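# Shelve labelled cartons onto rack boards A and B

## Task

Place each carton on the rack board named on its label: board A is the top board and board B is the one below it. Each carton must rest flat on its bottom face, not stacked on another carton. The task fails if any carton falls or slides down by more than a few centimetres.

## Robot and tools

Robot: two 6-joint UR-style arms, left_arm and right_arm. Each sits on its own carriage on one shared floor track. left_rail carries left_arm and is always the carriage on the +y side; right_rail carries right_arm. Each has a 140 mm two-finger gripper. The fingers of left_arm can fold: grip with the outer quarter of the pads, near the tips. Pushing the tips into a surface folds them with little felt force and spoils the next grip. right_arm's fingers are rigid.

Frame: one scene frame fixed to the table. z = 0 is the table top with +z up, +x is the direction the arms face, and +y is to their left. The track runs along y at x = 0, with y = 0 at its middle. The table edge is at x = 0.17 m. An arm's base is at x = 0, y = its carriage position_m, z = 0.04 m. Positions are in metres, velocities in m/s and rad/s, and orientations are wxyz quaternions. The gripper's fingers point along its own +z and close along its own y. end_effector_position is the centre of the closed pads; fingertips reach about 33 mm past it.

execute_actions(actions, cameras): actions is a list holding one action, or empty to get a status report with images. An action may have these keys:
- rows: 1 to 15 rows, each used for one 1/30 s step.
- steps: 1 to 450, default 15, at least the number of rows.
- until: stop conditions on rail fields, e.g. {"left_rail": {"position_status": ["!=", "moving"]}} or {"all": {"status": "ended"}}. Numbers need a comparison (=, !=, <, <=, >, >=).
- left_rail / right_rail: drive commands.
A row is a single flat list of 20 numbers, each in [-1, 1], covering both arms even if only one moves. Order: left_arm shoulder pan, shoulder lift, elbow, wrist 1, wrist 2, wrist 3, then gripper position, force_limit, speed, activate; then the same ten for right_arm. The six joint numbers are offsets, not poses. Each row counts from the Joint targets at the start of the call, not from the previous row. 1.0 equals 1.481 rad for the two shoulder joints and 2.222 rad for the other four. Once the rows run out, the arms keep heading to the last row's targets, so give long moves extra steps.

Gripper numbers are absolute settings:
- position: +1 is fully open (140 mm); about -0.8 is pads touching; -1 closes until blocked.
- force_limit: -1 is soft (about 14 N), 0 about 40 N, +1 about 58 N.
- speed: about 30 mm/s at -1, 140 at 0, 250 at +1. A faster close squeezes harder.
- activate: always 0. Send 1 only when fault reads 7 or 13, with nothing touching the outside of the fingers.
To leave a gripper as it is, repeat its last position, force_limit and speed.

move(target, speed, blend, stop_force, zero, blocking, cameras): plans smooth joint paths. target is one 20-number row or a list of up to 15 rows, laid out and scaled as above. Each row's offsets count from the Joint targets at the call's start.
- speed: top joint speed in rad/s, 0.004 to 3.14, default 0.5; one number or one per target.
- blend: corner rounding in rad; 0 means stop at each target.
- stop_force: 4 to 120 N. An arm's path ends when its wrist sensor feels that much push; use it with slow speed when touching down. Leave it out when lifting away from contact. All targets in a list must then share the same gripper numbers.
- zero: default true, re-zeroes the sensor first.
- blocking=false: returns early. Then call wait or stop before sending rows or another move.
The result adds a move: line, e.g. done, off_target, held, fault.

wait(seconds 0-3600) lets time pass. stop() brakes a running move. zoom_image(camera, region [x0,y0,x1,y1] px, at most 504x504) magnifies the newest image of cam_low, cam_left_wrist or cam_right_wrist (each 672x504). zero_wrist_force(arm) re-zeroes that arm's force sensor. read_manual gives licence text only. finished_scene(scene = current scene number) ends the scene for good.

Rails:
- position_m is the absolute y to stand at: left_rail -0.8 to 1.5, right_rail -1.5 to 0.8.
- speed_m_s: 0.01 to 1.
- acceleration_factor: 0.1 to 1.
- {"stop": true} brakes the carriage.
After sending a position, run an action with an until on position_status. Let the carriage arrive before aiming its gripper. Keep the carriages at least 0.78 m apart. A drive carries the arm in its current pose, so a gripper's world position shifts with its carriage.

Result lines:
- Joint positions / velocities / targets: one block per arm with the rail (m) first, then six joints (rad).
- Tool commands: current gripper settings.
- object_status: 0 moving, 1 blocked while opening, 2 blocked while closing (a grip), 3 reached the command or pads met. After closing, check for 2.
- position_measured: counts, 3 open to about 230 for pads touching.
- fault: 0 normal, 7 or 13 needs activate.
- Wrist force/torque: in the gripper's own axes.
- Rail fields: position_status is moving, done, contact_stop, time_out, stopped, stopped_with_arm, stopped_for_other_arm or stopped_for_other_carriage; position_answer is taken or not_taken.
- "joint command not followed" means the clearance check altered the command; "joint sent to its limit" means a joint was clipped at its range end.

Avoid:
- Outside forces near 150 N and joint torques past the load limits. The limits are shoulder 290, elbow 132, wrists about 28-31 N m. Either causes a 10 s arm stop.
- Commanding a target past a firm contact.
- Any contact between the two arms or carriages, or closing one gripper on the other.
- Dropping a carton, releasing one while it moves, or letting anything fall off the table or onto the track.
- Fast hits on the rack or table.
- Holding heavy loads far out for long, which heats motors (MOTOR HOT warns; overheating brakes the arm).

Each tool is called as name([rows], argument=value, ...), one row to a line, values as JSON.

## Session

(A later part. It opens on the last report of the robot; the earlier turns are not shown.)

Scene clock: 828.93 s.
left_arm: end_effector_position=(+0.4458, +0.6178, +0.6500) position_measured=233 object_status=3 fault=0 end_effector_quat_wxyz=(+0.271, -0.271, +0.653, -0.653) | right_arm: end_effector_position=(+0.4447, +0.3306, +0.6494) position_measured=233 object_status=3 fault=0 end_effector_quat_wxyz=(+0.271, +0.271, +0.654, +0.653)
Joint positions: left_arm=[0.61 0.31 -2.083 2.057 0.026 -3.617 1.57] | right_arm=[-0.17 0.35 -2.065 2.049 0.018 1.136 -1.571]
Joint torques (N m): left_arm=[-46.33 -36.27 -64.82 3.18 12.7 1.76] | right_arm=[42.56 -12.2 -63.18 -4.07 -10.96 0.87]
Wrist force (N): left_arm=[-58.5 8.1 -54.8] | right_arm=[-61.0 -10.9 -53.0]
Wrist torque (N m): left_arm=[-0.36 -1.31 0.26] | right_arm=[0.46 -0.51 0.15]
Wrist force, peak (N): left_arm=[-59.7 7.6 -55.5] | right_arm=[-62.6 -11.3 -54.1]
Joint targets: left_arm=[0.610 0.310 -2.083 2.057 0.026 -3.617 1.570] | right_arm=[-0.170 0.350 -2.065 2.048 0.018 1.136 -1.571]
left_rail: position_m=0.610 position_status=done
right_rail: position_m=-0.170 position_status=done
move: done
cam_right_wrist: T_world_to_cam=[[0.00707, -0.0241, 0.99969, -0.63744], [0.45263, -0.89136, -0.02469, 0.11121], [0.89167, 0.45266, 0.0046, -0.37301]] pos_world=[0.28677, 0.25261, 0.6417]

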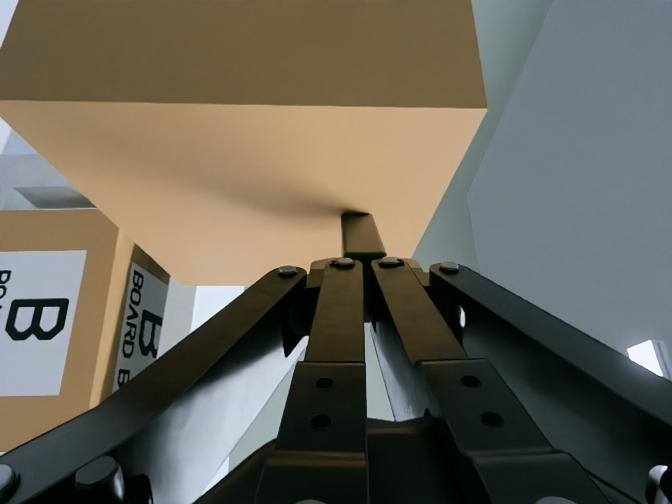

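move([
  [-0.0783,0.0482,-0.0163,-0.0158,-0.0522,0,-1,-1,0,0,-0.0810,0.0450,-0.0157,-0.0143,-0.0540,0,-1,-1,0,0],
  [-0.1340,0.1059,-0.0387,-0.0318,-0.0893,0,-1,-1,0,0,-0.1398,0.1003,-0.0377,-0.0292,-0.0932,0,-1,-1,0,0],
  [-0.1746,0.1687,-0.0670,-0.0455,-0.1164,0,-1,-1,0,0,-0.1829,0.1615,-0.0656,-0.0421,-0.1219,0,-1,-1,0,0],
  [-0.2048,0.2346,-0.1008,-0.0556,-0.1365,0,-1,-1,0,0,-0.2153,0.2261,-0.0990,-0.0517,-0.1435,0,-1,-1,0,0],
  [-0.2281,0.3014,-0.1398,-0.0611,-0.1520,0,-1,-1,0,0,-0.2406,0.2920,-0.1378,-0.0568,-0.1604,0,-1,-1,0,0],
], speed=0.13, blend=[0.02,0.02,0.02,0.02,0], cameras=["cam_right_wrist"])

Scene clock: 863.60 s.
left_arm: end_effector_position=(+0.7731, +0.5286, +0.6500) position_measured=233 object_status=3 fault=0 end_effector_quat_wxyz=(+0.271, -0.271, +0.653, -0.653) | right_arm: end_effector_position=(+0.7719, +0.2418, +0.6497) position_measured=233 object_status=3 fault=0 end_effector_quat_wxyz=(+0.271, +0.271, +0.653, +0.653)
Joint positions: left_arm=[0.61 -0.028 -1.637 1.746 -0.109 -3.955 1.57] | right_arm=[-0.17 -0.006 -1.633 1.742 -0.108 0.78 -1.571]
Joint torques (N m): left_arm=[-68.51 -30.47 -70.98 -8.22 9.26 1.74] | right_arm=[38.78 -37.64 -56.73 -9.39 -26.92 1.03]
Wrist force (N): left_arm=[-50.3 10.1 -47.7] | right_arm=[-54.5 -8.7 -46.7]
Wrist torque (N m): left_arm=[-0.27 -1.17 0.32] | right_arm=[0.51 -0.38 0.13]
Wrist force, peak (N): left_arm=[-62.1 7.8 -58.8] | right_arm=[-65.5 -10.6 -57.0]
Joint targets: left_arm=[0.610 -0.028 -1.637 1.746 -0.109 -3.955 1.570] | right_arm=[-0.170 -0.006 -1.633 1.742 -0.108 0.780 -1.571]
left_rail: position_m=0.610 position_status=done
right_rail: position_m=-0.170 position_status=done
move: done
cam_right_wrist: T_world_to_cam=[[0.00726, -0.02445, 0.99967, -0.64224], [0.45262, -0.89135, -0.02509, -0.11577], [0.89167, 0.45266, 0.0046, -0.62457]] pos_world=[0.61397, 0.16381, 0.642]

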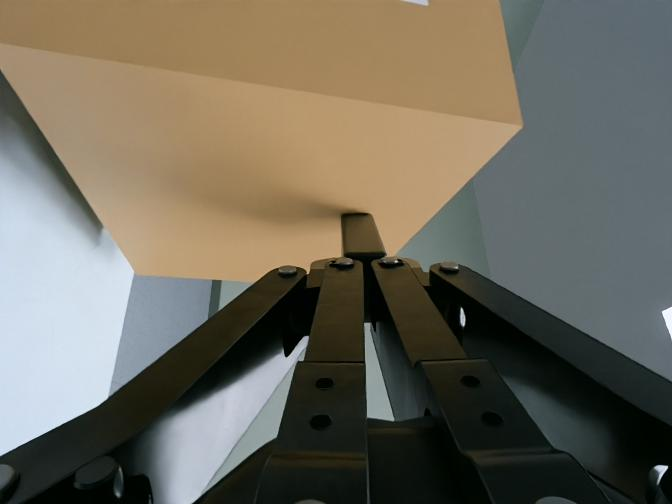

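move(target=[0,0.0037,0.0176,-0.0200,0,0,-1,-1,0,0,0,0.0036,0.0176,-0.0200,0,0,-1,-1,0,0], speed=0.05, stop_force=15)

move(target=[0,0.0034,0.0122,-0.0145,0,0,-1,-1,0,0,0,0.0034,0.0122,-0.0145,0,0,-1,-1,0,0], speed=0.025, stop_force=15, cameras=["cam_right_wrist"])

Scene clock: 882.90 s.
left_arm: end_effector_position=(+0.7733, +0.5286, +0.6249) position_measured=233 object_status=3 fault=0 end_effector_quat_wxyz=(+0.271, -0.271, +0.653, -0.653) | right_arm: end_effector_position=(+0.7719, +0.2417, +0.6247) position_measured=233 object_status=3 fault=0 end_effector_quat_wxyz=(+0.271, +0.271, +0.653, +0.653)
Joint positions: left_arm=[0.61 -0.028 -1.631 1.785 -0.154 -3.955 1.57] | right_arm=[-0.17 -0.006 -1.627 1.781 -0.153 0.78 -1.571]
Joint torques (N m): left_arm=[-70.16 -31.39 -48.06 -8.19 9.95 1.78] | right_arm=[39.33 -32.08 -37.68 -7.97 -25.91 0.71]
Wrist force (N): left_arm=[-51.1 8.5 -48.5] | right_arm=[-54.1 -3.0 -48.0]
Wrist torque (N m): left_arm=[-0.30 -1.22 0.40] | right_arm=[0.26 -0.28 0.11]
Wrist force, peak (N): left_arm=[-51.3 8.4 -48.7] | right_arm=[-54.2 -4.2 -48.3]
Joint targets: left_arm=[0.610 -0.028 -1.631 1.785 -0.154 -3.955 1.570] | right_arm=[-0.170 -0.006 -1.627 1.781 -0.153 0.780 -1.571]
left_rail: position_m=0.610 position_status=done
right_rail: position_m=-0.170 position_status=done
move: done

Scene clock: 885.40 s.
left_arm: end_effector_position=(+0.7733, +0.5286, +0.6078) position_measured=233 object_status=3 fault=0 end_effector_quat_wxyz=(+0.271, -0.271, +0.653, -0.653) | right_arm: end_effector_position=(+0.7719, +0.2417, +0.6068) position_measured=233 object_status=3 fault=0 end_effector_quat_wxyz=(+0.271, +0.271, +0.653, +0.653)
Joint positions: left_arm=[0.61 -0.028 -1.626 1.811 -0.185 -3.955 1.57] | right_arm=[-0.17 -0.006 -1.622 1.808 -0.185 0.78 -1.571]
Joint torques (N m): left_arm=[-69.14 -39.92 -59.19 1.4 9.85 2.41] | right_arm=[41.52 -23.85 -29.1 -2.57 -25.65 0.84]
Wrist force (N): left_arm=[-47.9 -3.7 -50.5] | right_arm=[-54.2 7.5 -53.6]
Wrist torque (N m): left_arm=[0.10 -1.02 0.27] | right_arm=[-0.22 -0.25 0.22]
Wrist force, peak (N): left_arm=[-51.3 8.8 -48.8] | right_arm=[-54.4 7.5 -53.6]
Joint targets: left_arm=[0.610 -0.028 -1.626 1.811 -0.185 -3.955 1.570] | right_arm=[-0.170 -0.006 -1.622 1.808 -0.185 0.780 -1.571]
left_rail: position_m=0.610 position_status=done
right_rail: position_m=-0.170 position_status=done
move: contact (left_arm)
cam_right_wrist: T_world_to_cam=[[0.00712, -0.02441, 0.99968, -0.59918], [0.45262, -0.89135, -0.02499, -0.11696], [0.89167, 0.45266, 0.0047, -0.62452]] pos_world=[0.61407, 0.16381, 0.599]

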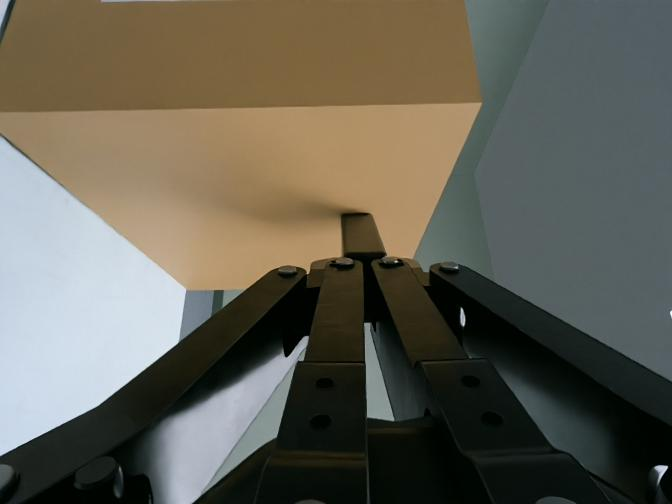

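move([
  [0.0317,0.0090,-0.0057,-0.0004,0.0212,0,-1,-1,0,0,-0.0192,-0.0050,0.0031,0.0002,-0.0128,0,-1,-1,0,0],
  [0.0334,-0.0607,0.0361,0.0044,0.0223,0,-1,-1,0,0,-0.0222,-0.0757,0.0446,0.0059,-0.0148,0,-1,-1,0,0],
  [0.0365,-0.1533,0.0836,0.0186,0.0243,0,-1,-1,0,0,-0.0278,-0.1715,0.0924,0.0219,-0.0185,0,-1,-1,0,0],
  [0.0187,-0.3481,0.1613,0.0707,0.0126,0,-1,-1,0,0,0.0042,-0.3513,0.1632,0.0709,0.0025,0,-1,-1,0,0],
], speed=[0.06,0.3,0.3,0.35], blend=[0,0.03,0.03,0], cameras=["cam_left_wrist","cam_right_wrist"])

execute_actions([
  {"right_rail":{"position_m":-0.595},"steps":25},
])

execute_actions([
  {"left_rail":{"position_m":0.185},"steps":300,"until":{"all":{"status":"ended"}}},
], cameras=["cam_left_wrist","cam_right_wrist"])

Scene clock: 915.77 s.
left_arm: end_effector_position=(+0.4810, +0.5432, +0.6008) position_measured=233 object_status=3 fault=0 end_effector_quat_wxyz=(+0.271, -0.270, +0.653, -0.653) | right_arm: end_effector_position=(+0.4804, +0.2451, +0.5997) position_measured=233 object_status=3 fault=0 end_effector_quat_wxyz=(+0.271, +0.271, +0.653, +0.653)
Joint positions: left_arm=[0.61 0 -2.142 2.169 -0.028 -3.927 1.57] | right_arm=[-0.17 0 -2.143 2.171 -0.028 0.785 -1.571]
Joint torques (N m): left_arm=[-14.23 -19.36 -40.11 0.72 -2.73 2.21] | right_arm=[9.85 -9.51 -36 1.12 3.56 0.59]
Wrist force (N): left_arm=[-1.0 1.5 0.2] | right_arm=[-0.2 -4.2 0.6]
Wrist torque (N m): left_arm=[-0.04 0.24 0.20] | right_arm=[-0.76 -0.16 0.20]
Wrist force, peak (N): left_arm=[-48.4 -4.4 -50.8] | right_arm=[-54.3 7.9 -53.7]
Joint targets: left_arm=[0.610 0.000 -2.142 2.169 -0.028 -3.927 1.570] | right_arm=[-0.170 0.000 -2.143 2.171 -0.028 0.785 -1.571]
left_rail: position_m=0.610 position_status=done
right_rail: position_m=-0.170 position_status=done
move: done
cam_left_wrist: T_world_to_cam=[[-0.01111, 0.01403, -0.99984, 0.60743], [0.42657, 0.90442, 0.00795, -0.70513], [0.90438, -0.42642, -0.01603, -0.0109]] pos_world=[0.3174, 0.62456, 0.61276]
cam_right_wrist: T_world_to_cam=[[0.00696, -0.0245, 0.99968, -0.58987], [0.45323, -0.89104, -0.02499, 0.01742], [0.89137, 0.45325, 0.0049, -0.36613]] pos_world=[0.32257, 0.16702, 0.59191]

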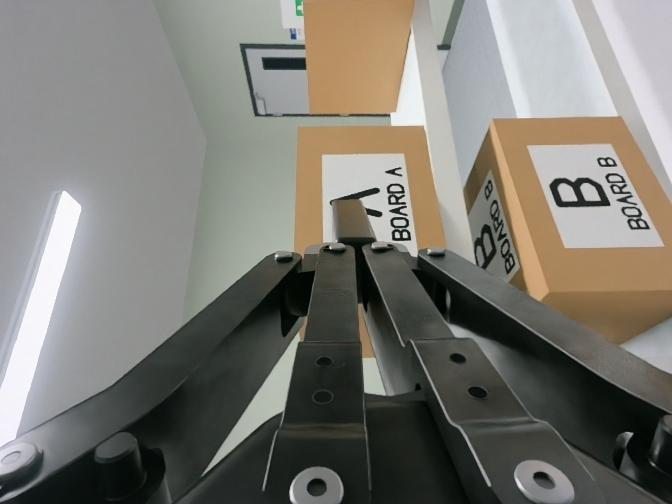

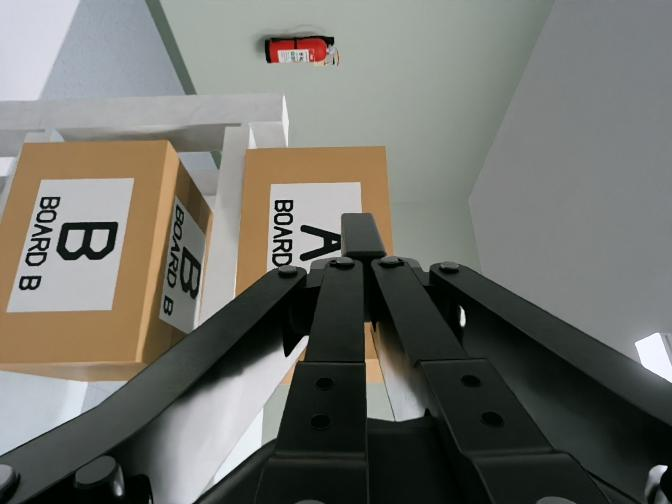

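Scene clock: 917.63 s.
left_arm: end_effector_position=(+0.4809, +0.5432, +0.6008) position_measured=233 object_status=3 fault=0 end_effector_quat_wxyz=(+0.271, -0.270, +0.653, -0.653) | right_arm: end_effector_position=(+0.4803, -0.1799, +0.5997) position_measured=233 object_status=3 fault=0 end_effector_quat_wxyz=(+0.271, +0.271, +0.653, +0.653)
Joint positions: left_arm=[0.61 0 -2.142 2.169 -0.028 -3.927 1.57] | right_arm=[-0.595 0 -2.143 2.171 -0.028 0.785 -1.571]
Joint torques (N m): left_arm=[-14.25 -21.75 -40.07 1.22 -2.64 2.04] | right_arm=[8.47 -9.5 -38.88 0.28 1.76 0.74]
Wrist force (N): left_arm=[-0.7 1.4 0.0] | right_arm=[-0.3 -4.3 0.9]
Wrist torque (N m): left_arm=[-0.07 0.19 0.20] | right_arm=[-0.79 -0.13 0.20]
Wrist force, peak (N): left_arm=[-1.4 1.2 0.2] | right_arm=[1.3 -4.5 2.2]
Joint targets: left_arm=[0.610 0.000 -2.142 2.169 -0.028 -3.927 1.570] | right_arm=[-0.595 0.000 -2.143 2.171 -0.028 0.785 -1.571]
Tool commands: left_gripper/position=-1.0 left_gripper/force_limit=-1.0 left_gripper/speed=+0.0 left_gripper/activate=+0.0 right_gripper/position=-1.0 right_gripper/force_limit=-1.0 right_gripper/speed=+0.0 right_gripper/activate=+0.0
left_rail: position_m=0.610 position_status=done
right_rail: position_m=-0.595 position_status=done

Scene clock: 919.50 s.
left_arm: end_effector_position=(+0.4809, +0.1182, +0.6008) position_measured=233 object_status=3 fault=0 end_effector_quat_wxyz=(+0.271, -0.270, +0.653, -0.653) | right_arm: end_effector_position=(+0.4803, -0.1799, +0.5997) position_measured=233 object_status=3 fault=0 end_effector_quat_wxyz=(+0.271, +0.271, +0.653, +0.653)
Joint positions: left_arm=[0.185 0 -2.142 2.169 -0.028 -3.927 1.57] | right_arm=[-0.595 0 -2.143 2.171 -0.028 0.785 -1.571]
Joint torques (N m): left_arm=[-11.32 -18.16 -45.62 0.56 1.17 1.65] | right_arm=[6.8 -9.89 -42.64 -1.14 -1.24 0.77]
Wrist force (N): left_arm=[-0.7 1.2 0.3] | right_arm=[-0.1 -4.3 0.8]
Wrist torque (N m): left_arm=[-0.10 0.19 0.20] | right_arm=[-0.79 -0.19 0.21]
Wrist force, peak (N): left_arm=[-2.3 1.7 -1.1] | right_arm=[-0.1 -4.5 0.9]
Joint targets: left_arm=[0.185 0.000 -2.142 2.169 -0.028 -3.927 1.570] | right_arm=[-0.595 0.000 -2.143 2.171 -0.028 0.785 -1.571]
Tool commands: left_gripper/position=-1.0 left_gripper/force_limit=-1.0 left_gripper/speed=+0.0 left_gripper/activate=+0.0 right_gripper/position=-1.0 right_gripper/force_limit=-1.0 right_gripper/speed=+0.0 right_gripper/activate=+0.0
left_rail: position_m=0.185 position_status=done
right_rail: position_m=-0.595 position_status=done
cam_left_wrist: T_world_to_cam=[[-0.01102, 0.01399, -0.99984, 0.61327], [0.42657, 0.90442, 0.00795, -0.32071], [0.90438, -0.42642, -0.01593, -0.19211]] pos_world=[0.3173, 0.19956, 0.61266]
cam_right_wrist: T_world_to_cam=[[0.00696, -0.0245, 0.99968, -0.60028], [0.45323, -0.89104, -0.02499, -0.36123], [0.89137, 0.45325, 0.0049, -0.17341]] pos_world=[0.32247, -0.25798, 0.59191]

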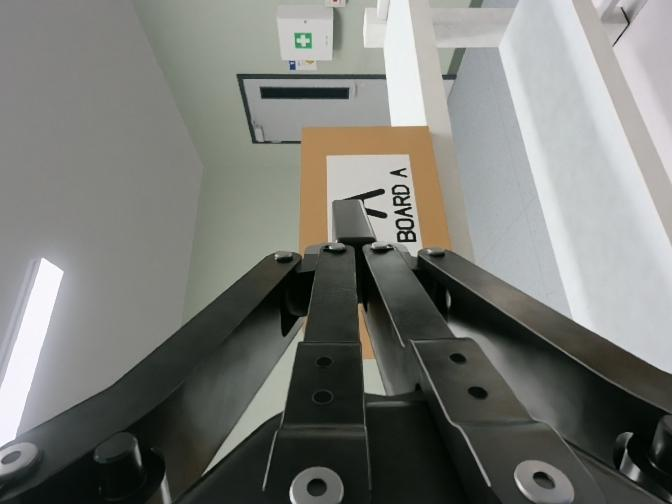

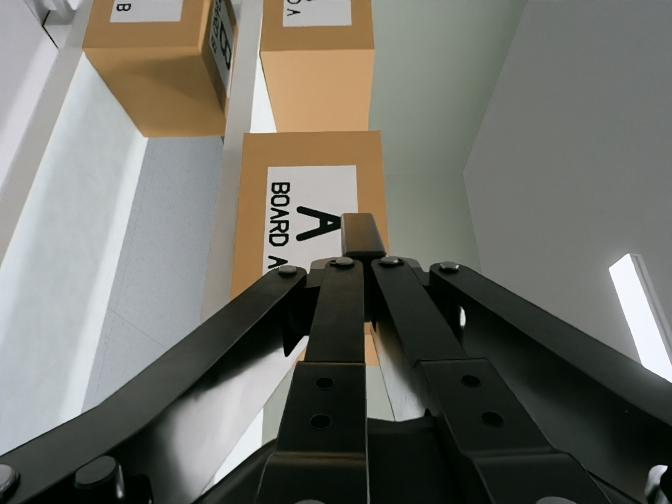

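move([
  [0.1005,0.0482,0.1070,-0.1387,0.0670,0,-1,-1,0,0,0.0066,0.0062,0.1183,-0.1225,0.0044,0,-1,-1,0,0],
  [0.1005,0.1921,0.1963,-0.3239,0.0670,0,-1,-1,0,0,0.0066,0.1483,0.2115,-0.3104,0.0044,0,-1,-1,0,0],
  [0.1005,0.3576,0.2337,-0.4716,0.0670,0,-1,-1,0,0,0.0066,0.3245,0.2520,-0.4683,0.0044,0,-1,-1,0,0],
], speed=0.4, blend=[0.03,0.03,0], cameras=["cam_right_wrist","cam_left_wrist"])

Scene clock: 947.03 s.
left_arm: end_effector_position=(+0.4579, +0.1527, +0.2099) position_measured=233 object_status=3 fault=0 end_effector_quat_wxyz=(+0.270, -0.271, +0.653, -0.653) | right_arm: end_effector_position=(+0.4580, -0.1778, +0.2098) position_measured=233 object_status=3 fault=0 end_effector_quat_wxyz=(+0.270, +0.271, +0.654, +0.653)
Joint positions: left_arm=[0.185 0.149 -1.613 2.689 -1.076 -3.778 1.57] | right_arm=[-0.595 0.01 -1.662 2.731 -1.068 0.795 -1.571]
Joint torques (N m): left_arm=[12.09 -0.35 -14.39 -4.72 1.85 1.84] | right_arm=[8.02 -0.25 -13.46 -5.91 3.44 0.67]
Wrist force (N): left_arm=[-1.0 1.2 0.2] | right_arm=[-0.4 -4.6 2.0]
Wrist torque (N m): left_arm=[-0.09 0.24 0.20] | right_arm=[-0.81 -0.09 0.21]
Wrist force, peak (N): left_arm=[-1.1 2.5 0.0] | right_arm=[-0.1 -5.3 1.6]
Joint targets: left_arm=[0.185 0.149 -1.612 2.689 -1.076 -3.778 1.570] | right_arm=[-0.595 0.010 -1.662 2.731 -1.068 0.795 -1.571]
left_rail: position_m=0.185 position_status=done
right_rail: position_m=-0.595 position_status=done
move: done
cam_left_wrist: T_world_to_cam=[[-0.01214, 0.01395, -0.99983, 0.22223], [0.42661, 0.90441, 0.00744, -0.33893], [0.90435, -0.42645, -0.01693, -0.16267]] pos_world=[0.2944, 0.23406, 0.22196]
cam_right_wrist: T_world_to_cam=[[0.00705, -0.02445, 0.99968, -0.21031], [0.45322, -0.89105, -0.02499, -0.35896], [0.89137, 0.45325, 0.0048, -0.15269]] pos_world=[0.30027, -0.25578, 0.202]
Images, in order (width x height): cam_left_wrist 672x504, cam_right_wrist 672x504.

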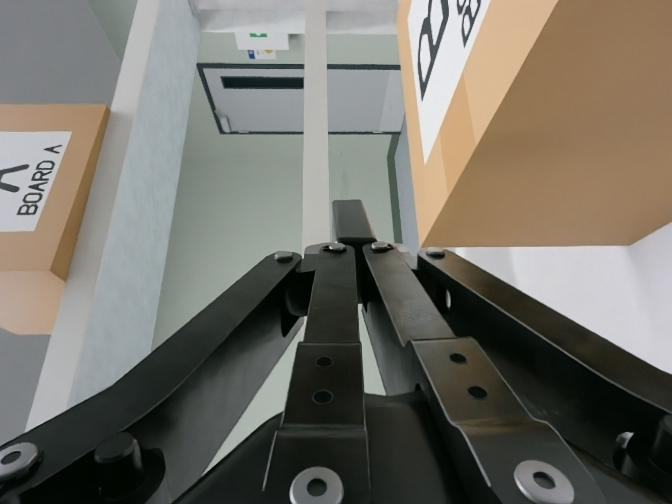

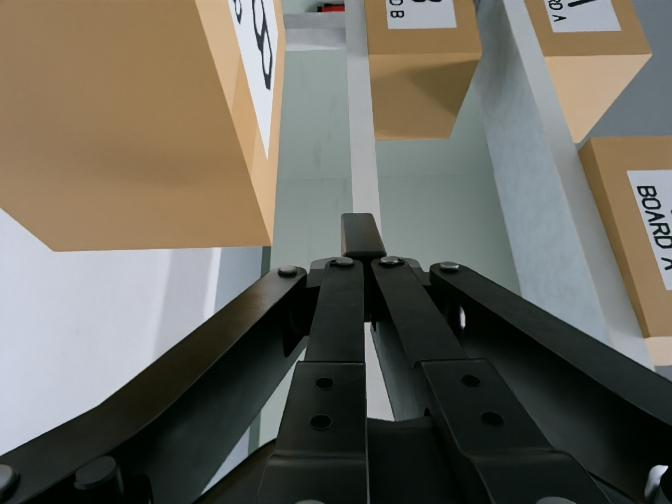

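move(target=[0,0.2126,0.0174,-0.1590,0,0,-1,-1,0,0,0,0.2366,0.0192,-0.1769,0,0,-1,-1,0,0], speed=0.2, stop_force=15, cameras=["cam_right_wrist","cam_left_wrist"])

move(target=[-0.1176,-0.0117,0.0258,-0.0180,-0.0784,0,-1,-1,0,0,0.1525,0.0174,-0.0363,0.0247,0.1016,0,-1,-1,0,0], speed=0.11, stop_force=48, cameras=["cam_left_wrist","cam_right_wrist"])

Scene clock: 970.83 s.
left_arm: end_effector_position=(+0.4578, +0.1527, +0.1248) position_measured=233 object_status=3 fault=0 end_effector_quat_wxyz=(+0.270, -0.271, +0.653, -0.653) | right_arm: end_effector_position=(+0.4580, -0.1778, +0.1247) position_measured=233 object_status=3 fault=0 end_effector_quat_wxyz=(+0.270, +0.271, +0.654, +0.653)
Joint positions: left_arm=[0.185 0.149 -1.297 2.727 -1.429 -3.778 1.57] | right_arm=[-0.595 0.01 -1.312 2.774 -1.461 0.795 -1.571]
Joint torques (N m): left_arm=[4.79 -12.87 2.48 -4.71 -0.5 1.88] | right_arm=[-3.12 -17.62 2.55 -6.18 3.43 0.58]
Wrist force (N): left_arm=[-1.3 1.4 0.4] | right_arm=[-0.7 -4.5 1.0]
Wrist torque (N m): left_arm=[-0.06 0.29 0.22] | right_arm=[-0.82 -0.04 0.19]
Wrist force, peak (N): left_arm=[-1.0 2.0 0.2] | right_arm=[-0.3 -4.7 1.9]
Joint targets: left_arm=[0.185 0.149 -1.297 2.727 -1.429 -3.778 1.570] | right_arm=[-0.595 0.010 -1.312 2.774 -1.461 0.795 -1.571]
left_rail: position_m=0.185 position_status=done
right_rail: position_m=-0.595 position_status=done
move: done
cam_left_wrist: T_world_to_cam=[[-0.01245, 0.01399, -0.99982, 0.13733], [0.42661, 0.90441, 0.00734, -0.3382], [0.90435, -0.42644, -0.01723, -0.16389]] pos_world=[0.2942, 0.23406, 0.13696]
cam_right_wrist: T_world_to_cam=[[0.00714, -0.02441, 0.99968, -0.12525], [0.45322, -0.89105, -0.02499, -0.36104], [0.89137, 0.45325, 0.0047, -0.15218]] pos_world=[0.30017, -0.25578, 0.1169]
Images, in order (width x height): cam_left_wrist 672x504, cam_right_wrist 672x504.

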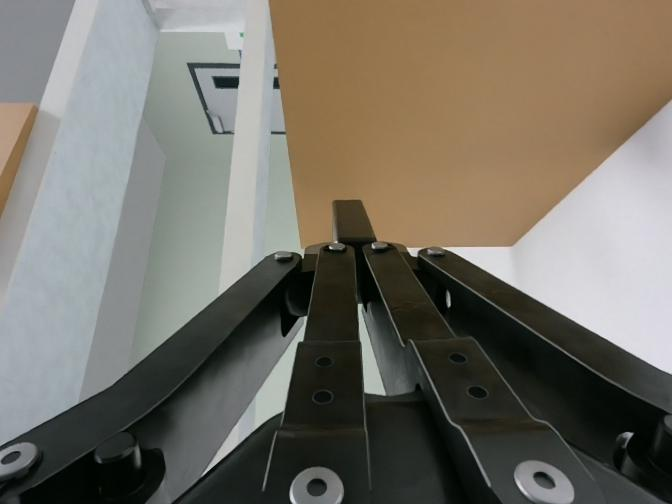

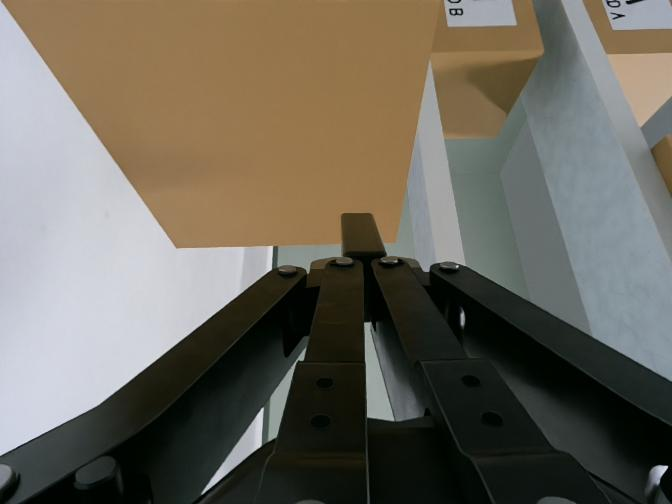

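Scene clock: 973.10 s.
left_arm: end_effector_position=(+0.4587, +0.1304, +0.1247) position_measured=233 object_status=3 fault=0 end_effector_quat_wxyz=(+0.270, -0.271, +0.653, -0.653) | right_arm: end_effector_position=(+0.4598, -0.1494, +0.1245) position_measured=233 object_status=3 fault=0 end_effector_quat_wxyz=(+0.271, +0.271, +0.654, +0.653)
Joint positions: left_arm=[0.185 0.054 -1.307 2.759 -1.451 -3.873 1.57] | right_arm=[-0.595 0.132 -1.298 2.73 -1.432 0.918 -1.571]
Joint torques (N m): left_arm=[-6.95 -11.58 -18.64 0.73 17.28 1.75] | right_arm=[6.84 -42.33 1.97 -4.5 -18.81 0.81]
Wrist force (N): left_arm=[-31.7 2.0 -32.3] | right_arm=[-34.0 0.2 -23.8]
Wrist torque (N m): left_arm=[-0.11 -0.48 0.22] | right_arm=[-0.94 -0.72 0.23]
Wrist force, peak (N): left_arm=[-42.9 -2.5 -46.4] | right_arm=[-43.2 3.1 -42.8]
Joint targets: left_arm=[0.185 0.054 -1.307 2.759 -1.451 -3.873 1.570] | right_arm=[-0.595 0.132 -1.298 2.730 -1.432 0.918 -1.571]
left_rail: position_m=0.185 position_status=done
right_rail: position_m=-0.595 position_status=done
move: contact (left_arm, right_arm); left_arm: the shoulder pan is farthest, 0.079 rad from its target; right_arm: the shoulder pan is farthest, 0.104 rad from its target
cam_left_wrist: T_world_to_cam=[[-0.01246, 0.01398, -0.99982, 0.13755], [0.42629, 0.90456, 0.00734, -0.31817], [0.9045, -0.42612, -0.01723, -0.17441]] pos_world=[0.2951, 0.21156, 0.13686]
cam_right_wrist: T_world_to_cam=[[0.00709, -0.02432, 0.99968, -0.12434], [0.45303, -0.89115, -0.02489, -0.33662], [0.89147, 0.45306, 0.0047, -0.16668]] pos_world=[0.30197, -0.22748, 0.1167]

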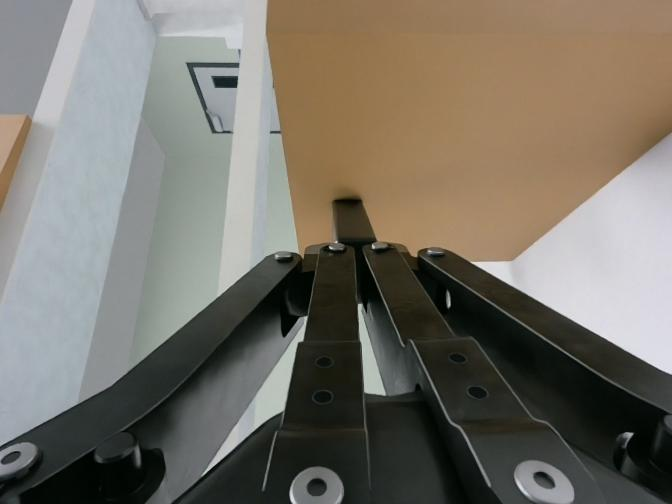

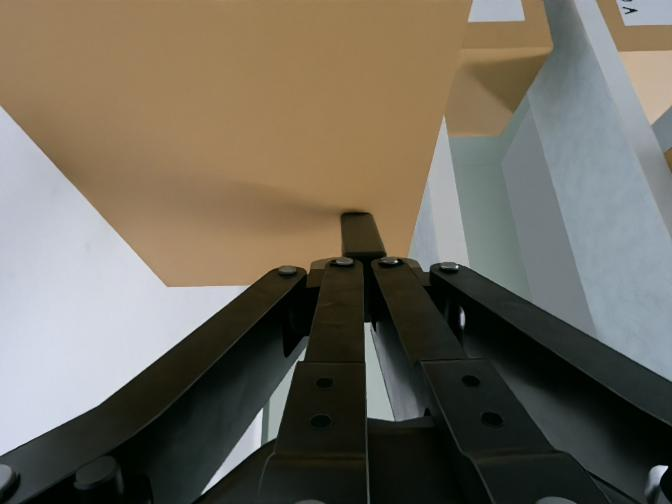

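move(target=[-0.0136,-0.0012,0.0028,-0.0020,-0.0090,0,-1,-1,0,0,0.0124,0.0014,-0.0030,0.0021,0.0082,0,-1,-1,0,0], speed=0.02, stop_force=74, zero=false)

Scene clock: 986.27 s.
left_arm: end_effector_position=(+0.4588, +0.1295, +0.1246) position_measured=233 object_status=3 fault=0 end_effector_quat_wxyz=(+0.270, -0.271, +0.653, -0.653) | right_arm: end_effector_position=(+0.4597, -0.1485, +0.1245) position_measured=233 object_status=3 fault=0 end_effector_quat_wxyz=(+0.271, +0.271, +0.654, +0.653)
Joint positions: left_arm=[0.185 0.05 -1.307 2.76 -1.452 -3.877 1.57] | right_arm=[-0.595 0.136 -1.297 2.729 -1.431 0.921 -1.571]
Joint torques (N m): left_arm=[-19.92 -10.96 -17.94 1.31 25.44 1.85] | right_arm=[15.88 -40.73 -3.16 -4.77 -25.55 1.05]
Wrist force (N): left_arm=[-48.1 -2.7 -50.8] | right_arm=[-49.2 5.3 -48.3]
Wrist torque (N m): left_arm=[-0.03 -0.94 0.17] | right_arm=[-1.01 -0.80 0.28]
Wrist force, peak (N): left_arm=[-51.6 -5.9 -57.8] | right_arm=[-52.5 3.0 -56.6]
Joint targets: left_arm=[0.185 0.050 -1.307 2.760 -1.452 -3.877 1.570] | right_arm=[-0.595 0.136 -1.297 2.729 -1.431 0.921 -1.571]
left_rail: position_m=0.185 position_status=done
right_rail: position_m=-0.595 position_status=done
move: contact (left_arm, right_arm); left_arm: the shoulder pan is farthest, 0.016 rad from its target; right_arm: the wrist 2 is farthest, 0.015 rad from its target

move([
  [0,-0.1201,-0.0067,0.0867,0,0,-1,-1,0,0,0,-0.1117,-0.0060,0.0805,0,0,-1,-1,0,0],
  [0,-0.2296,-0.0187,0.1717,0,0,-1,-1,0,0,0,-0.2143,-0.0175,0.1604,0,0,-1,-1,0,0],
  [0,-0.4026,-0.0583,0.3266,0,0,-1,-1,0,0,0,-0.3802,-0.0550,0.3085,0,0,-1,-1,0,0],
  [0,-0.5071,-0.1120,0.4500,0,0,-1,-1,0,0,0,-0.4846,-0.1070,0.4300,0,0,-1,-1,0,0],
], speed=0.15, blend=[0.02,0.03,0.03,0], cameras=["cam_right_wrist","cam_left_wrist"])

Scene clock: 1015.60 s.
left_arm: end_effector_position=(+0.4588, +0.1295, +0.3919) position_measured=233 object_status=3 fault=0 end_effector_quat_wxyz=(+0.270, -0.271, +0.653, -0.653) | right_arm: end_effector_position=(+0.4595, -0.1485, +0.3919) position_measured=233 object_status=3 fault=0 end_effector_quat_wxyz=(+0.271, +0.271, +0.653, +0.653)
Joint positions: left_arm=[0.185 0.05 -2.058 2.511 -0.452 -3.877 1.57] | right_arm=[-0.595 0.136 -2.015 2.491 -0.475 0.921 -1.571]
Joint torques (N m): left_arm=[-30.38 -25.21 -63.75 -0.13 21.27 1.87] | right_arm=[41.35 -19.79 -55.86 -1.23 -24.41 0.96]
Wrist force (N): left_arm=[-47.7 8.2 -45.6] | right_arm=[-49.0 -11.2 -42.6]
Wrist torque (N m): left_arm=[-0.16 -0.96 0.34] | right_arm=[-0.58 -0.86 0.07]
Wrist force, peak (N): left_arm=[-52.2 8.1 -50.4] | right_arm=[-53.9 -12.3 -47.8]
Joint targets: left_arm=[0.185 0.050 -2.058 2.511 -0.452 -3.877 1.570] | right_arm=[-0.595 0.136 -2.015 2.491 -0.475 0.921 -1.571]
left_rail: position_m=0.185 position_status=done
right_rail: position_m=-0.595 position_status=done
move: done
cam_left_wrist: T_world_to_cam=[[-0.01246, 0.01398, -0.99982, 0.40472], [0.42617, 0.90461, 0.00734, -0.31933], [0.90456, -0.426, -0.01723, -0.17033]] pos_world=[0.2952, 0.21066, 0.40406]
cam_right_wrist: T_world_to_cam=[[0.007, -0.02436, 0.99968, -0.39161], [0.45295, -0.89119, -0.02489, -0.32892], [0.89151, 0.45298, 0.0048, -0.16819]] pos_world=[0.30167, -0.22648, 0.3841]
Images, in order (width x height): cam_left_wrist 672x504, cam_right_wrist 672x504.

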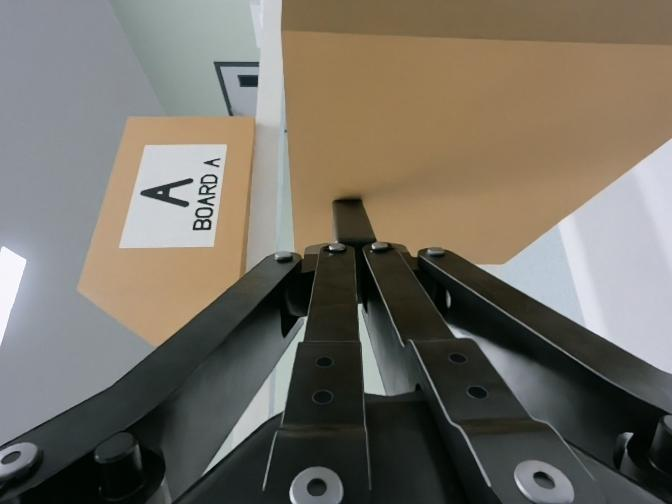

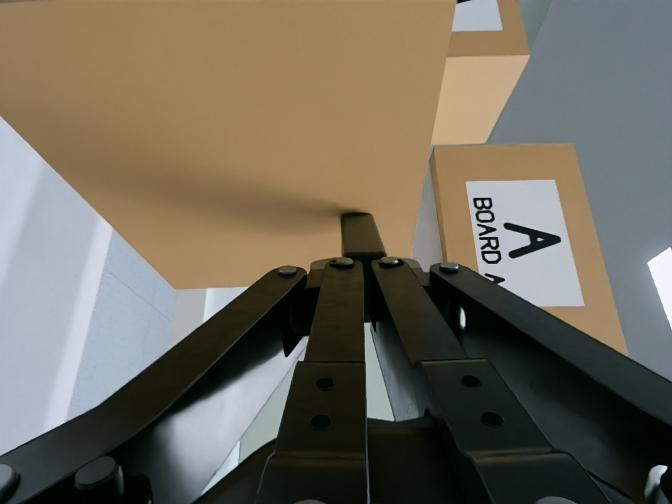

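move([
  [-0.0107,0.1055,-0.0408,-0.0295,-0.0071,0,-1,-1,0,0,-0.0191,0.0977,-0.0408,-0.0243,-0.0127,0,-1,-1,0,0],
  [-0.0153,0.2030,-0.0851,-0.0503,-0.0102,0,-1,-1,0,0,-0.0328,0.1891,-0.0841,-0.0420,-0.0219,0,-1,-1,0,0],
  [-0.0184,0.2903,-0.1342,-0.0594,-0.0122,0,-1,-1,0,0,-0.0422,0.2725,-0.1324,-0.0492,-0.0281,0,-1,-1,0,0],
  [-0.0206,0.3702,-0.1875,-0.0592,-0.0137,0,-1,-1,0,0,-0.0491,0.3499,-0.1851,-0.0481,-0.0327,0,-1,-1,0,0],
], speed=0.1, blend=[0.02,0.02,0.02,0], stop_force=25, cameras=["cam_right_wrist","cam_left_wrist"])

Scene clock: 1052.00 s.
left_arm: end_effector_position=(+0.7513, +0.1282, +0.3968) position_measured=233 object_status=3 fault=0 end_effector_quat_wxyz=(+0.270, -0.271, +0.653, -0.653) | right_arm: end_effector_position=(+0.7511, -0.1474, +0.3970) position_measured=233 object_status=3 fault=0 end_effector_quat_wxyz=(+0.271, +0.271, +0.653, +0.653)
Joint positions: left_arm=[0.185 0.019 -1.51 2.094 -0.584 -3.908 1.57] | right_arm=[-0.595 0.063 -1.497 2.08 -0.582 0.849 -1.571]
Joint torques (N m): left_arm=[-77.21 -34.79 -59.27 -0.66 10.93 1.81] | right_arm=[46.13 -41.85 -51.58 -0.8 -30.84 0.82]
Wrist force (N): left_arm=[-57.9 8.3 -56.0] | right_arm=[-60.1 -12.9 -53.0]
Wrist torque (N m): left_arm=[-0.28 -1.36 0.36] | right_arm=[-0.71 -1.15 0.16]
Wrist force, peak (N): left_arm=[-65.7 7.8 -63.5] | right_arm=[-68.1 -12.8 -60.0]
Joint targets: left_arm=[0.185 0.019 -1.510 2.094 -0.584 -3.908 1.570] | right_arm=[-0.595 0.063 -1.497 2.080 -0.582 0.849 -1.571]
left_rail: position_m=0.185 position_status=done
right_rail: position_m=-0.595 position_status=done
move: done
cam_left_wrist: T_world_to_cam=[[-0.01268, 0.01398, -0.99982, 0.41341], [0.42621, 0.9046, 0.00724, -0.44292], [0.90454, -0.42604, -0.01743, -0.43523]] pos_world=[0.5877, 0.20946, 0.40896]
cam_right_wrist: T_world_to_cam=[[0.00713, -0.02441, 0.99968, -0.39891], [0.45282, -0.89125, -0.02499, -0.45988], [0.89157, 0.45286, 0.0047, -0.42866]] pos_world=[0.59327, -0.22548, 0.3893]
Images, in order (width x height): cam_left_wrist 672x504, cam_right_wrist 672x504.

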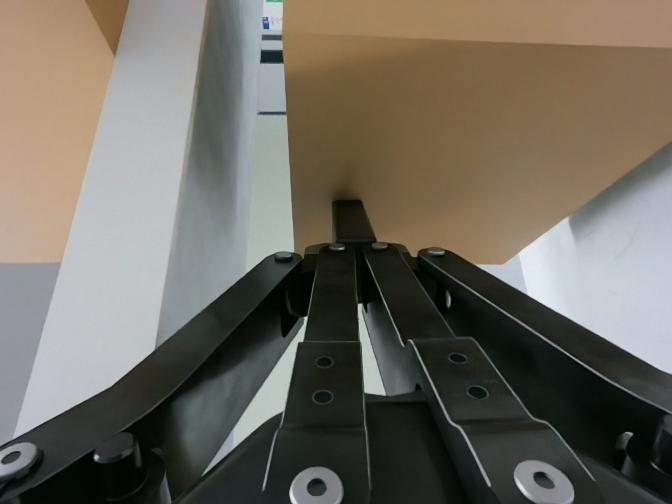

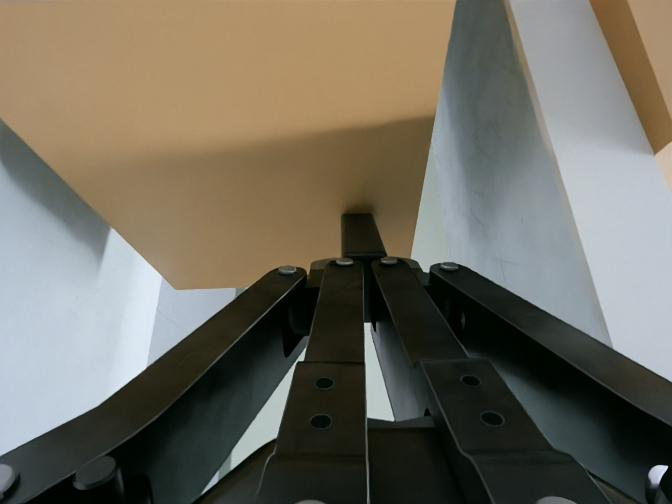

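move(target=[0,0.0161,0.0094,-0.0201,0,0,-1,-1,0,0,0,0.0159,0.0093,-0.0199,0,0,-1,-1,0,0], speed=0.03, stop_force=15)

move(target=[0,0.0157,0.0080,-0.0185,0,0,-1,-1,0,0,0,0.0155,0.0079,-0.0182,0,0,-1,-1,0,0], speed=0.015, stop_force=12, cameras=["cam_right_wrist","cam_left_wrist"])

Scene clock: 1064.17 s.
left_arm: end_effector_position=(+0.7512, +0.1282, +0.3747) position_measured=233 object_status=3 fault=0 end_effector_quat_wxyz=(+0.270, -0.271, +0.653, -0.653) | right_arm: end_effector_position=(+0.7511, -0.1474, +0.3750) position_measured=233 object_status=3 fault=0 end_effector_quat_wxyz=(+0.271, +0.271, +0.653, +0.653)
Joint positions: left_arm=[0.185 0.019 -1.486 2.115 -0.628 -3.908 1.57] | right_arm=[-0.595 0.063 -1.473 2.1 -0.626 0.849 -1.571]
Joint torques (N m): left_arm=[-74.18 -34.61 -35.38 -7.25 11.28 2.44] | right_arm=[48.48 -41.87 -34.64 -10.1 -30.23 1.2]
Wrist force (N): left_arm=[-58.3 8.0 -56.0] | right_arm=[-60.1 -12.1 -52.9]
Wrist torque (N m): left_arm=[-0.25 -1.30 0.35] | right_arm=[-0.63 -1.15 0.15]
Wrist force, peak (N): left_arm=[-58.5 7.8 -56.3] | right_arm=[-60.8 -12.6 -53.4]
Joint targets: left_arm=[0.185 0.019 -1.486 2.115 -0.628 -3.908 1.570] | right_arm=[-0.595 0.063 -1.473 2.100 -0.626 0.849 -1.571]
left_rail: position_m=0.185 position_status=done
right_rail: position_m=-0.595 position_status=done
move: done

Scene clock: 1066.70 s.
left_arm: end_effector_position=(+0.7514, +0.1282, +0.3668) position_measured=233 object_status=3 fault=0 end_effector_quat_wxyz=(+0.270, -0.271, +0.653, -0.653) | right_arm: end_effector_position=(+0.7513, -0.1474, +0.3672) position_measured=233 object_status=3 fault=0 end_effector_quat_wxyz=(+0.271, +0.271, +0.653, +0.653)
Joint positions: left_arm=[0.185 0.019 -1.477 2.122 -0.645 -3.908 1.57] | right_arm=[-0.595 0.063 -1.464 2.107 -0.642 0.849 -1.571]
Joint torques (N m): left_arm=[-76.22 -69.2 -51.96 0.86 11.2 2.04] | right_arm=[49.29 -60.33 -44.71 0.55 -30.5 1.15]
Wrist force (N): left_arm=[-57.0 -1.6 -58.6] | right_arm=[-60.5 -2.3 -54.6]
Wrist torque (N m): left_arm=[-0.05 -1.21 0.15] | right_arm=[-0.79 -1.09 0.35]
Wrist force, peak (N): left_arm=[-55.7 -8.1 -61.1] | right_arm=[-60.3 3.2 -57.4]
Joint targets: left_arm=[0.185 0.019 -1.477 2.122 -0.645 -3.908 1.570] | right_arm=[-0.595 0.063 -1.464 2.107 -0.642 0.849 -1.571]
left_rail: position_m=0.185 position_status=done
right_rail: position_m=-0.595 position_status=done
move: contact (left_arm, right_arm); left_arm: the wrist 1 is farthest, 0.024 rad from its target; right_arm: the wrist 1 is farthest, 0.024 rad from its target
cam_left_wrist: T_world_to_cam=[[-0.01246, 0.01398, -0.99982, 0.38329], [0.42621, 0.9046, 0.00734, -0.44278], [0.90454, -0.42604, -0.01723, -0.43592]] pos_world=[0.5878, 0.20946, 0.37896]
cam_right_wrist: T_world_to_cam=[[0.00699, -0.02437, 0.99968, -0.36893], [0.45283, -0.89125, -0.02489, -0.46062], [0.89157, 0.45286, 0.0048, -0.42869]] pos_world=[0.59337, -0.22538, 0.3594]
Images, in order (width x height): cam_left_wrist 672x504, cam_right_wrist 672x504.

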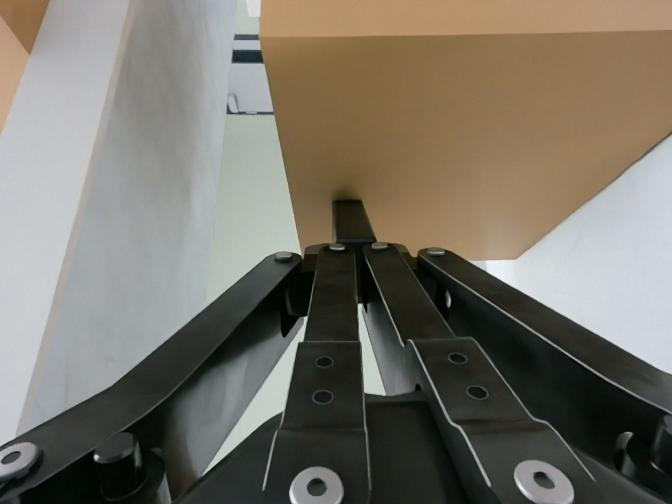

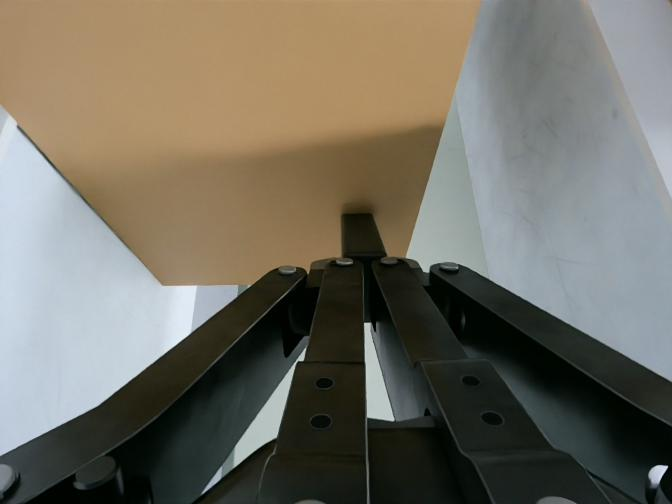

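move([
  [0.0218,0.0065,-0.0050,0.0006,0.0145,0,-1,-1,0,0,-0.0194,-0.0059,0.0045,-0.0005,-0.0129,0,-1,-1,0,0],
  [0.0292,-0.0886,0.0617,-0.0026,0.0195,0,-1,-1,0,0,-0.0194,-0.0059,0.0045,-0.0005,-0.0129,0,-1,-1,0,0],
  [0.0421,-0.2068,0.1274,0.0105,0.0280,0,-1,-1,0,0,-0.0194,-0.0059,0.0045,-0.0005,-0.0129,0,-1,-1,0,0],
], speed=[0.05,0.3,0.3], blend=[0,0.03,0])

move([
  [0,0,0,0,0,0,-1,-1,0,0,0.0983,0.0343,-0.0267,0.0038,0.0655,0,-1,-1,0,0],
  [0,0,0,0,0,0,-1,-1,0,0,0.1804,0.0721,-0.0579,0.0097,0.1202,0,-1,-1,0,0],
], speed=0.12, blend=[0.02,0], stop_force=28, cameras=["cam_right_wrist","cam_left_wrist"])

Scene clock: 1092.10 s.
left_arm: end_effector_position=(+0.5609, +0.1452, +0.3664) position_measured=233 object_status=3 fault=0 end_effector_quat_wxyz=(+0.270, -0.271, +0.653, -0.653) | right_arm: end_effector_position=(+0.7512, -0.1624, +0.3672) position_measured=233 object_status=3 fault=0 end_effector_quat_wxyz=(+0.271, +0.271, +0.653, +0.653)
Joint positions: left_arm=[0.185 0.082 -1.783 2.405 -0.621 -3.846 1.57] | right_arm=[-0.595 0.034 -1.473 2.117 -0.643 0.82 -1.571]
Joint torques (N m): left_arm=[14.7 -40.46 -31.13 1.4 2.77 2.13] | right_arm=[-14.83 -61.91 -26.66 -6.48 -3.03 0.8]
Wrist force (N): left_arm=[-0.8 1.7 0.3] | right_arm=[-2.0 -5.1 1.8]
Wrist torque (N m): left_arm=[0.01 0.22 0.19] | right_arm=[-0.90 0.24 0.27]
Wrist force, peak (N): left_arm=[-57.1 -2.0 -59.0] | right_arm=[-60.9 -3.0 -55.1]
Joint targets: left_arm=[0.185 0.082 -1.783 2.405 -0.621 -3.846 1.570] | right_arm=[-0.595 0.034 -1.473 2.117 -0.643 0.820 -1.571]
left_rail: position_m=0.185 position_status=done
right_rail: position_m=-0.595 position_status=done
move: done

Scene clock: 1095.40 s.
left_arm: end_effector_position=(+0.5608, +0.1452, +0.3664) position_measured=233 object_status=3 fault=0 end_effector_quat_wxyz=(+0.270, -0.271, +0.653, -0.653) | right_arm: end_effector_position=(+0.7513, -0.0130, +0.3674) position_measured=233 object_status=3 fault=0 end_effector_quat_wxyz=(+0.271, +0.271, +0.653, +0.653)
Joint positions: left_arm=[0.185 0.082 -1.783 2.405 -0.621 -3.846 1.57] | right_arm=[-0.595 0.302 -1.366 1.989 -0.622 1.087 -1.571]
Joint torques (N m): left_arm=[13.42 -41.98 -30.41 0.95 2.51 2.28] | right_arm=[15.84 -43.19 -41.72 1.56 2.38 0.99]
Wrist force (N): left_arm=[-0.8 1.4 0.3] | right_arm=[-6.1 -1.6 -1.9]
Wrist torque (N m): left_arm=[-0.05 0.22 0.19] | right_arm=[-1.14 0.03 0.33]
Wrist force, peak (N): left_arm=[-1.0 1.7 0.3] | right_arm=[-7.5 -5.9 -2.2]
Joint targets: left_arm=[0.185 0.082 -1.783 2.405 -0.621 -3.846 1.570] | right_arm=[-0.595 0.302 -1.366 1.989 -0.622 1.087 -1.571]
left_rail: position_m=0.185 position_status=done
right_rail: position_m=-0.595 position_status=done
move: done
cam_left_wrist: T_world_to_cam=[[-0.01259, 0.01393, -0.99982, 0.38044], [0.42608, 0.90465, 0.00724, -0.37676], [0.9046, -0.42592, -0.01733, -0.25633]] pos_world=[0.3972, 0.22636, 0.37866]
cam_right_wrist: T_world_to_cam=[[0.00682, -0.02423, 0.99968, -0.36574], [0.45295, -0.89119, -0.02469, -0.34102], [0.89151, 0.45298, 0.0049, -0.48963]] pos_world=[0.59347, -0.09098, 0.35961]
Images, in order (width x height): cam_left_wrist 672x504, cam_right_wrist 672x504.

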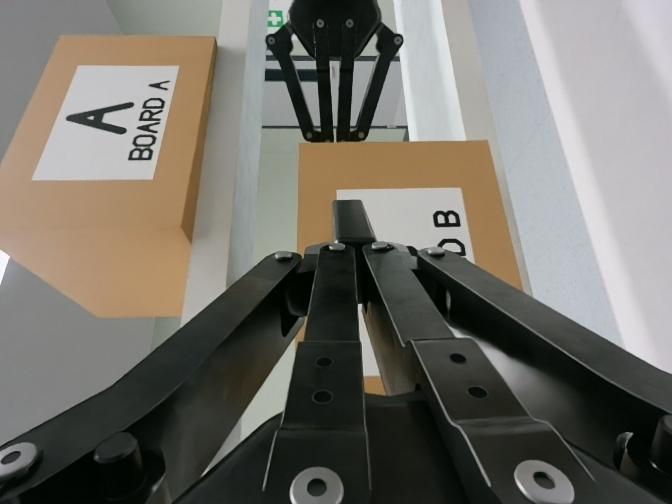

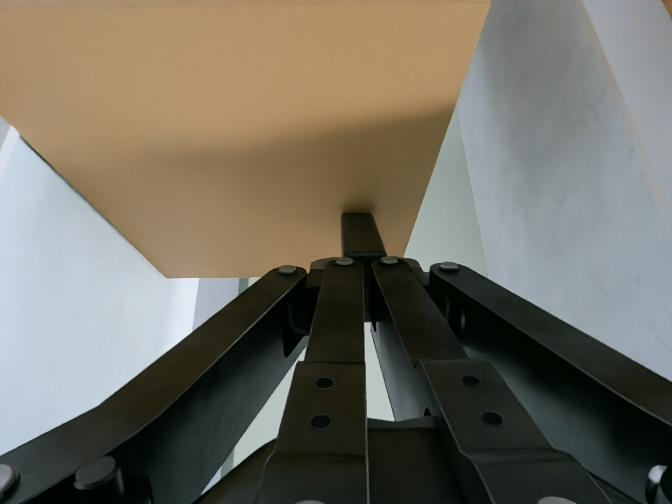

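move([
  [-0.0234,0.0051,-0.0017,-0.0018,-0.0156,0,-1,-1,0,0,-0.0168,-0.0086,0.0071,-0.0014,-0.0112,0,-1,-1,0,0],
  [-0.0272,0.0612,-0.0309,-0.0099,-0.0181,0,-1,-1,0,0,0.0083,-0.0698,0.0559,-0.0093,0.0055,0,-1,-1,0,0],
  [-0.0300,0.1091,-0.0591,-0.0136,-0.0200,0,-1,-1,0,0,0.0457,-0.1399,0.1056,-0.0124,0.0305,0,-1,-1,0,0],
], speed=[0.1,0.12,0.12], blend=[0,0.02,0], stop_force=28, cameras=["cam_right_wrist","cam_left_wrist"])

Scene clock: 1137.43 s.
left_arm: end_effector_position=(+0.6571, +0.1340, +0.3655) position_measured=233 object_status=3 fault=0 end_effector_quat_wxyz=(+0.270, -0.271, +0.653, -0.653) | right_arm: end_effector_position=(+0.6008, -0.0282, +0.3676) position_measured=233 object_status=3 fault=0 end_effector_quat_wxyz=(+0.271, +0.271, +0.653, +0.653)
Joint positions: left_arm=[0.185 0.037 -1.621 2.274 -0.652 -3.89 1.57] | right_arm=[-0.595 0.369 -1.574 2.223 -0.649 1.155 -1.571]
Joint torques (N m): left_arm=[-14.11 -14.63 -54.65 -6.01 -4.2 2.21] | right_arm=[11.01 -52.56 -26.76 -7.09 3.65 0.98]
Wrist force (N): left_arm=[2.7 2.7 -2.4] | right_arm=[-1.6 -4.9 1.9]
Wrist torque (N m): left_arm=[-0.14 0.29 0.18] | right_arm=[-0.90 0.15 0.21]
Wrist force, peak (N): left_arm=[2.3 4.4 -1.9] | right_arm=[-6.3 -2.2 -2.6]
Joint targets: left_arm=[0.185 0.037 -1.621 2.274 -0.652 -3.890 1.570] | right_arm=[-0.595 0.369 -1.574 2.223 -0.649 1.155 -1.571]
left_rail: position_m=0.185 position_status=done
right_rail: position_m=-0.595 position_status=done
move: done
cam_left_wrist: T_world_to_cam=[[-0.01268, 0.01397, -0.99982, 0.38084], [0.42608, 0.90465, 0.00724, -0.40765], [0.90459, -0.42592, -0.01743, -0.3482]] pos_world=[0.4935, 0.21516, 0.37766]
cam_right_wrist: T_world_to_cam=[[0.00672, -0.02428, 0.99968, -0.36525], [0.45283, -0.89125, -0.02469, -0.28635], [0.89157, 0.45286, 0.005, -0.34865]] pos_world=[0.44297, -0.10618, 0.3598]
Images, in order (width x height): cam_left_wrist 672x504, cam_right_wrist 672x504.

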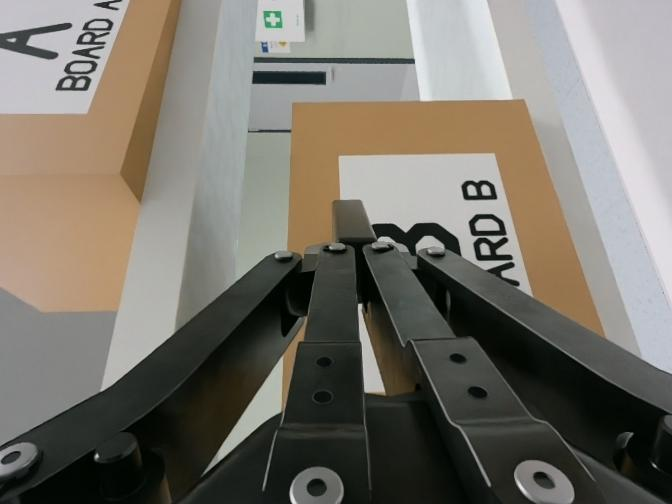

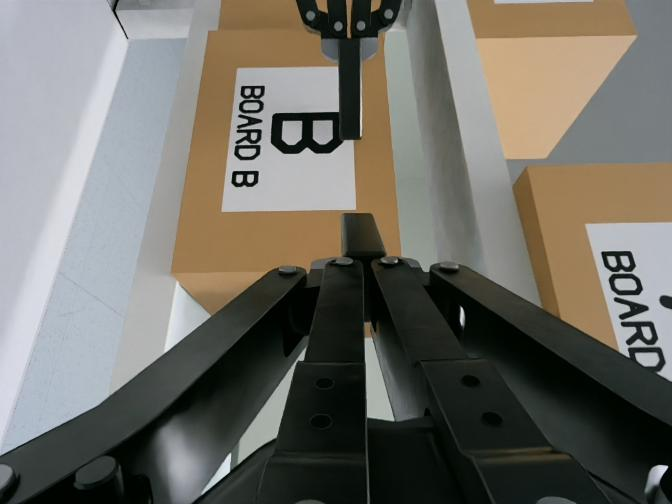

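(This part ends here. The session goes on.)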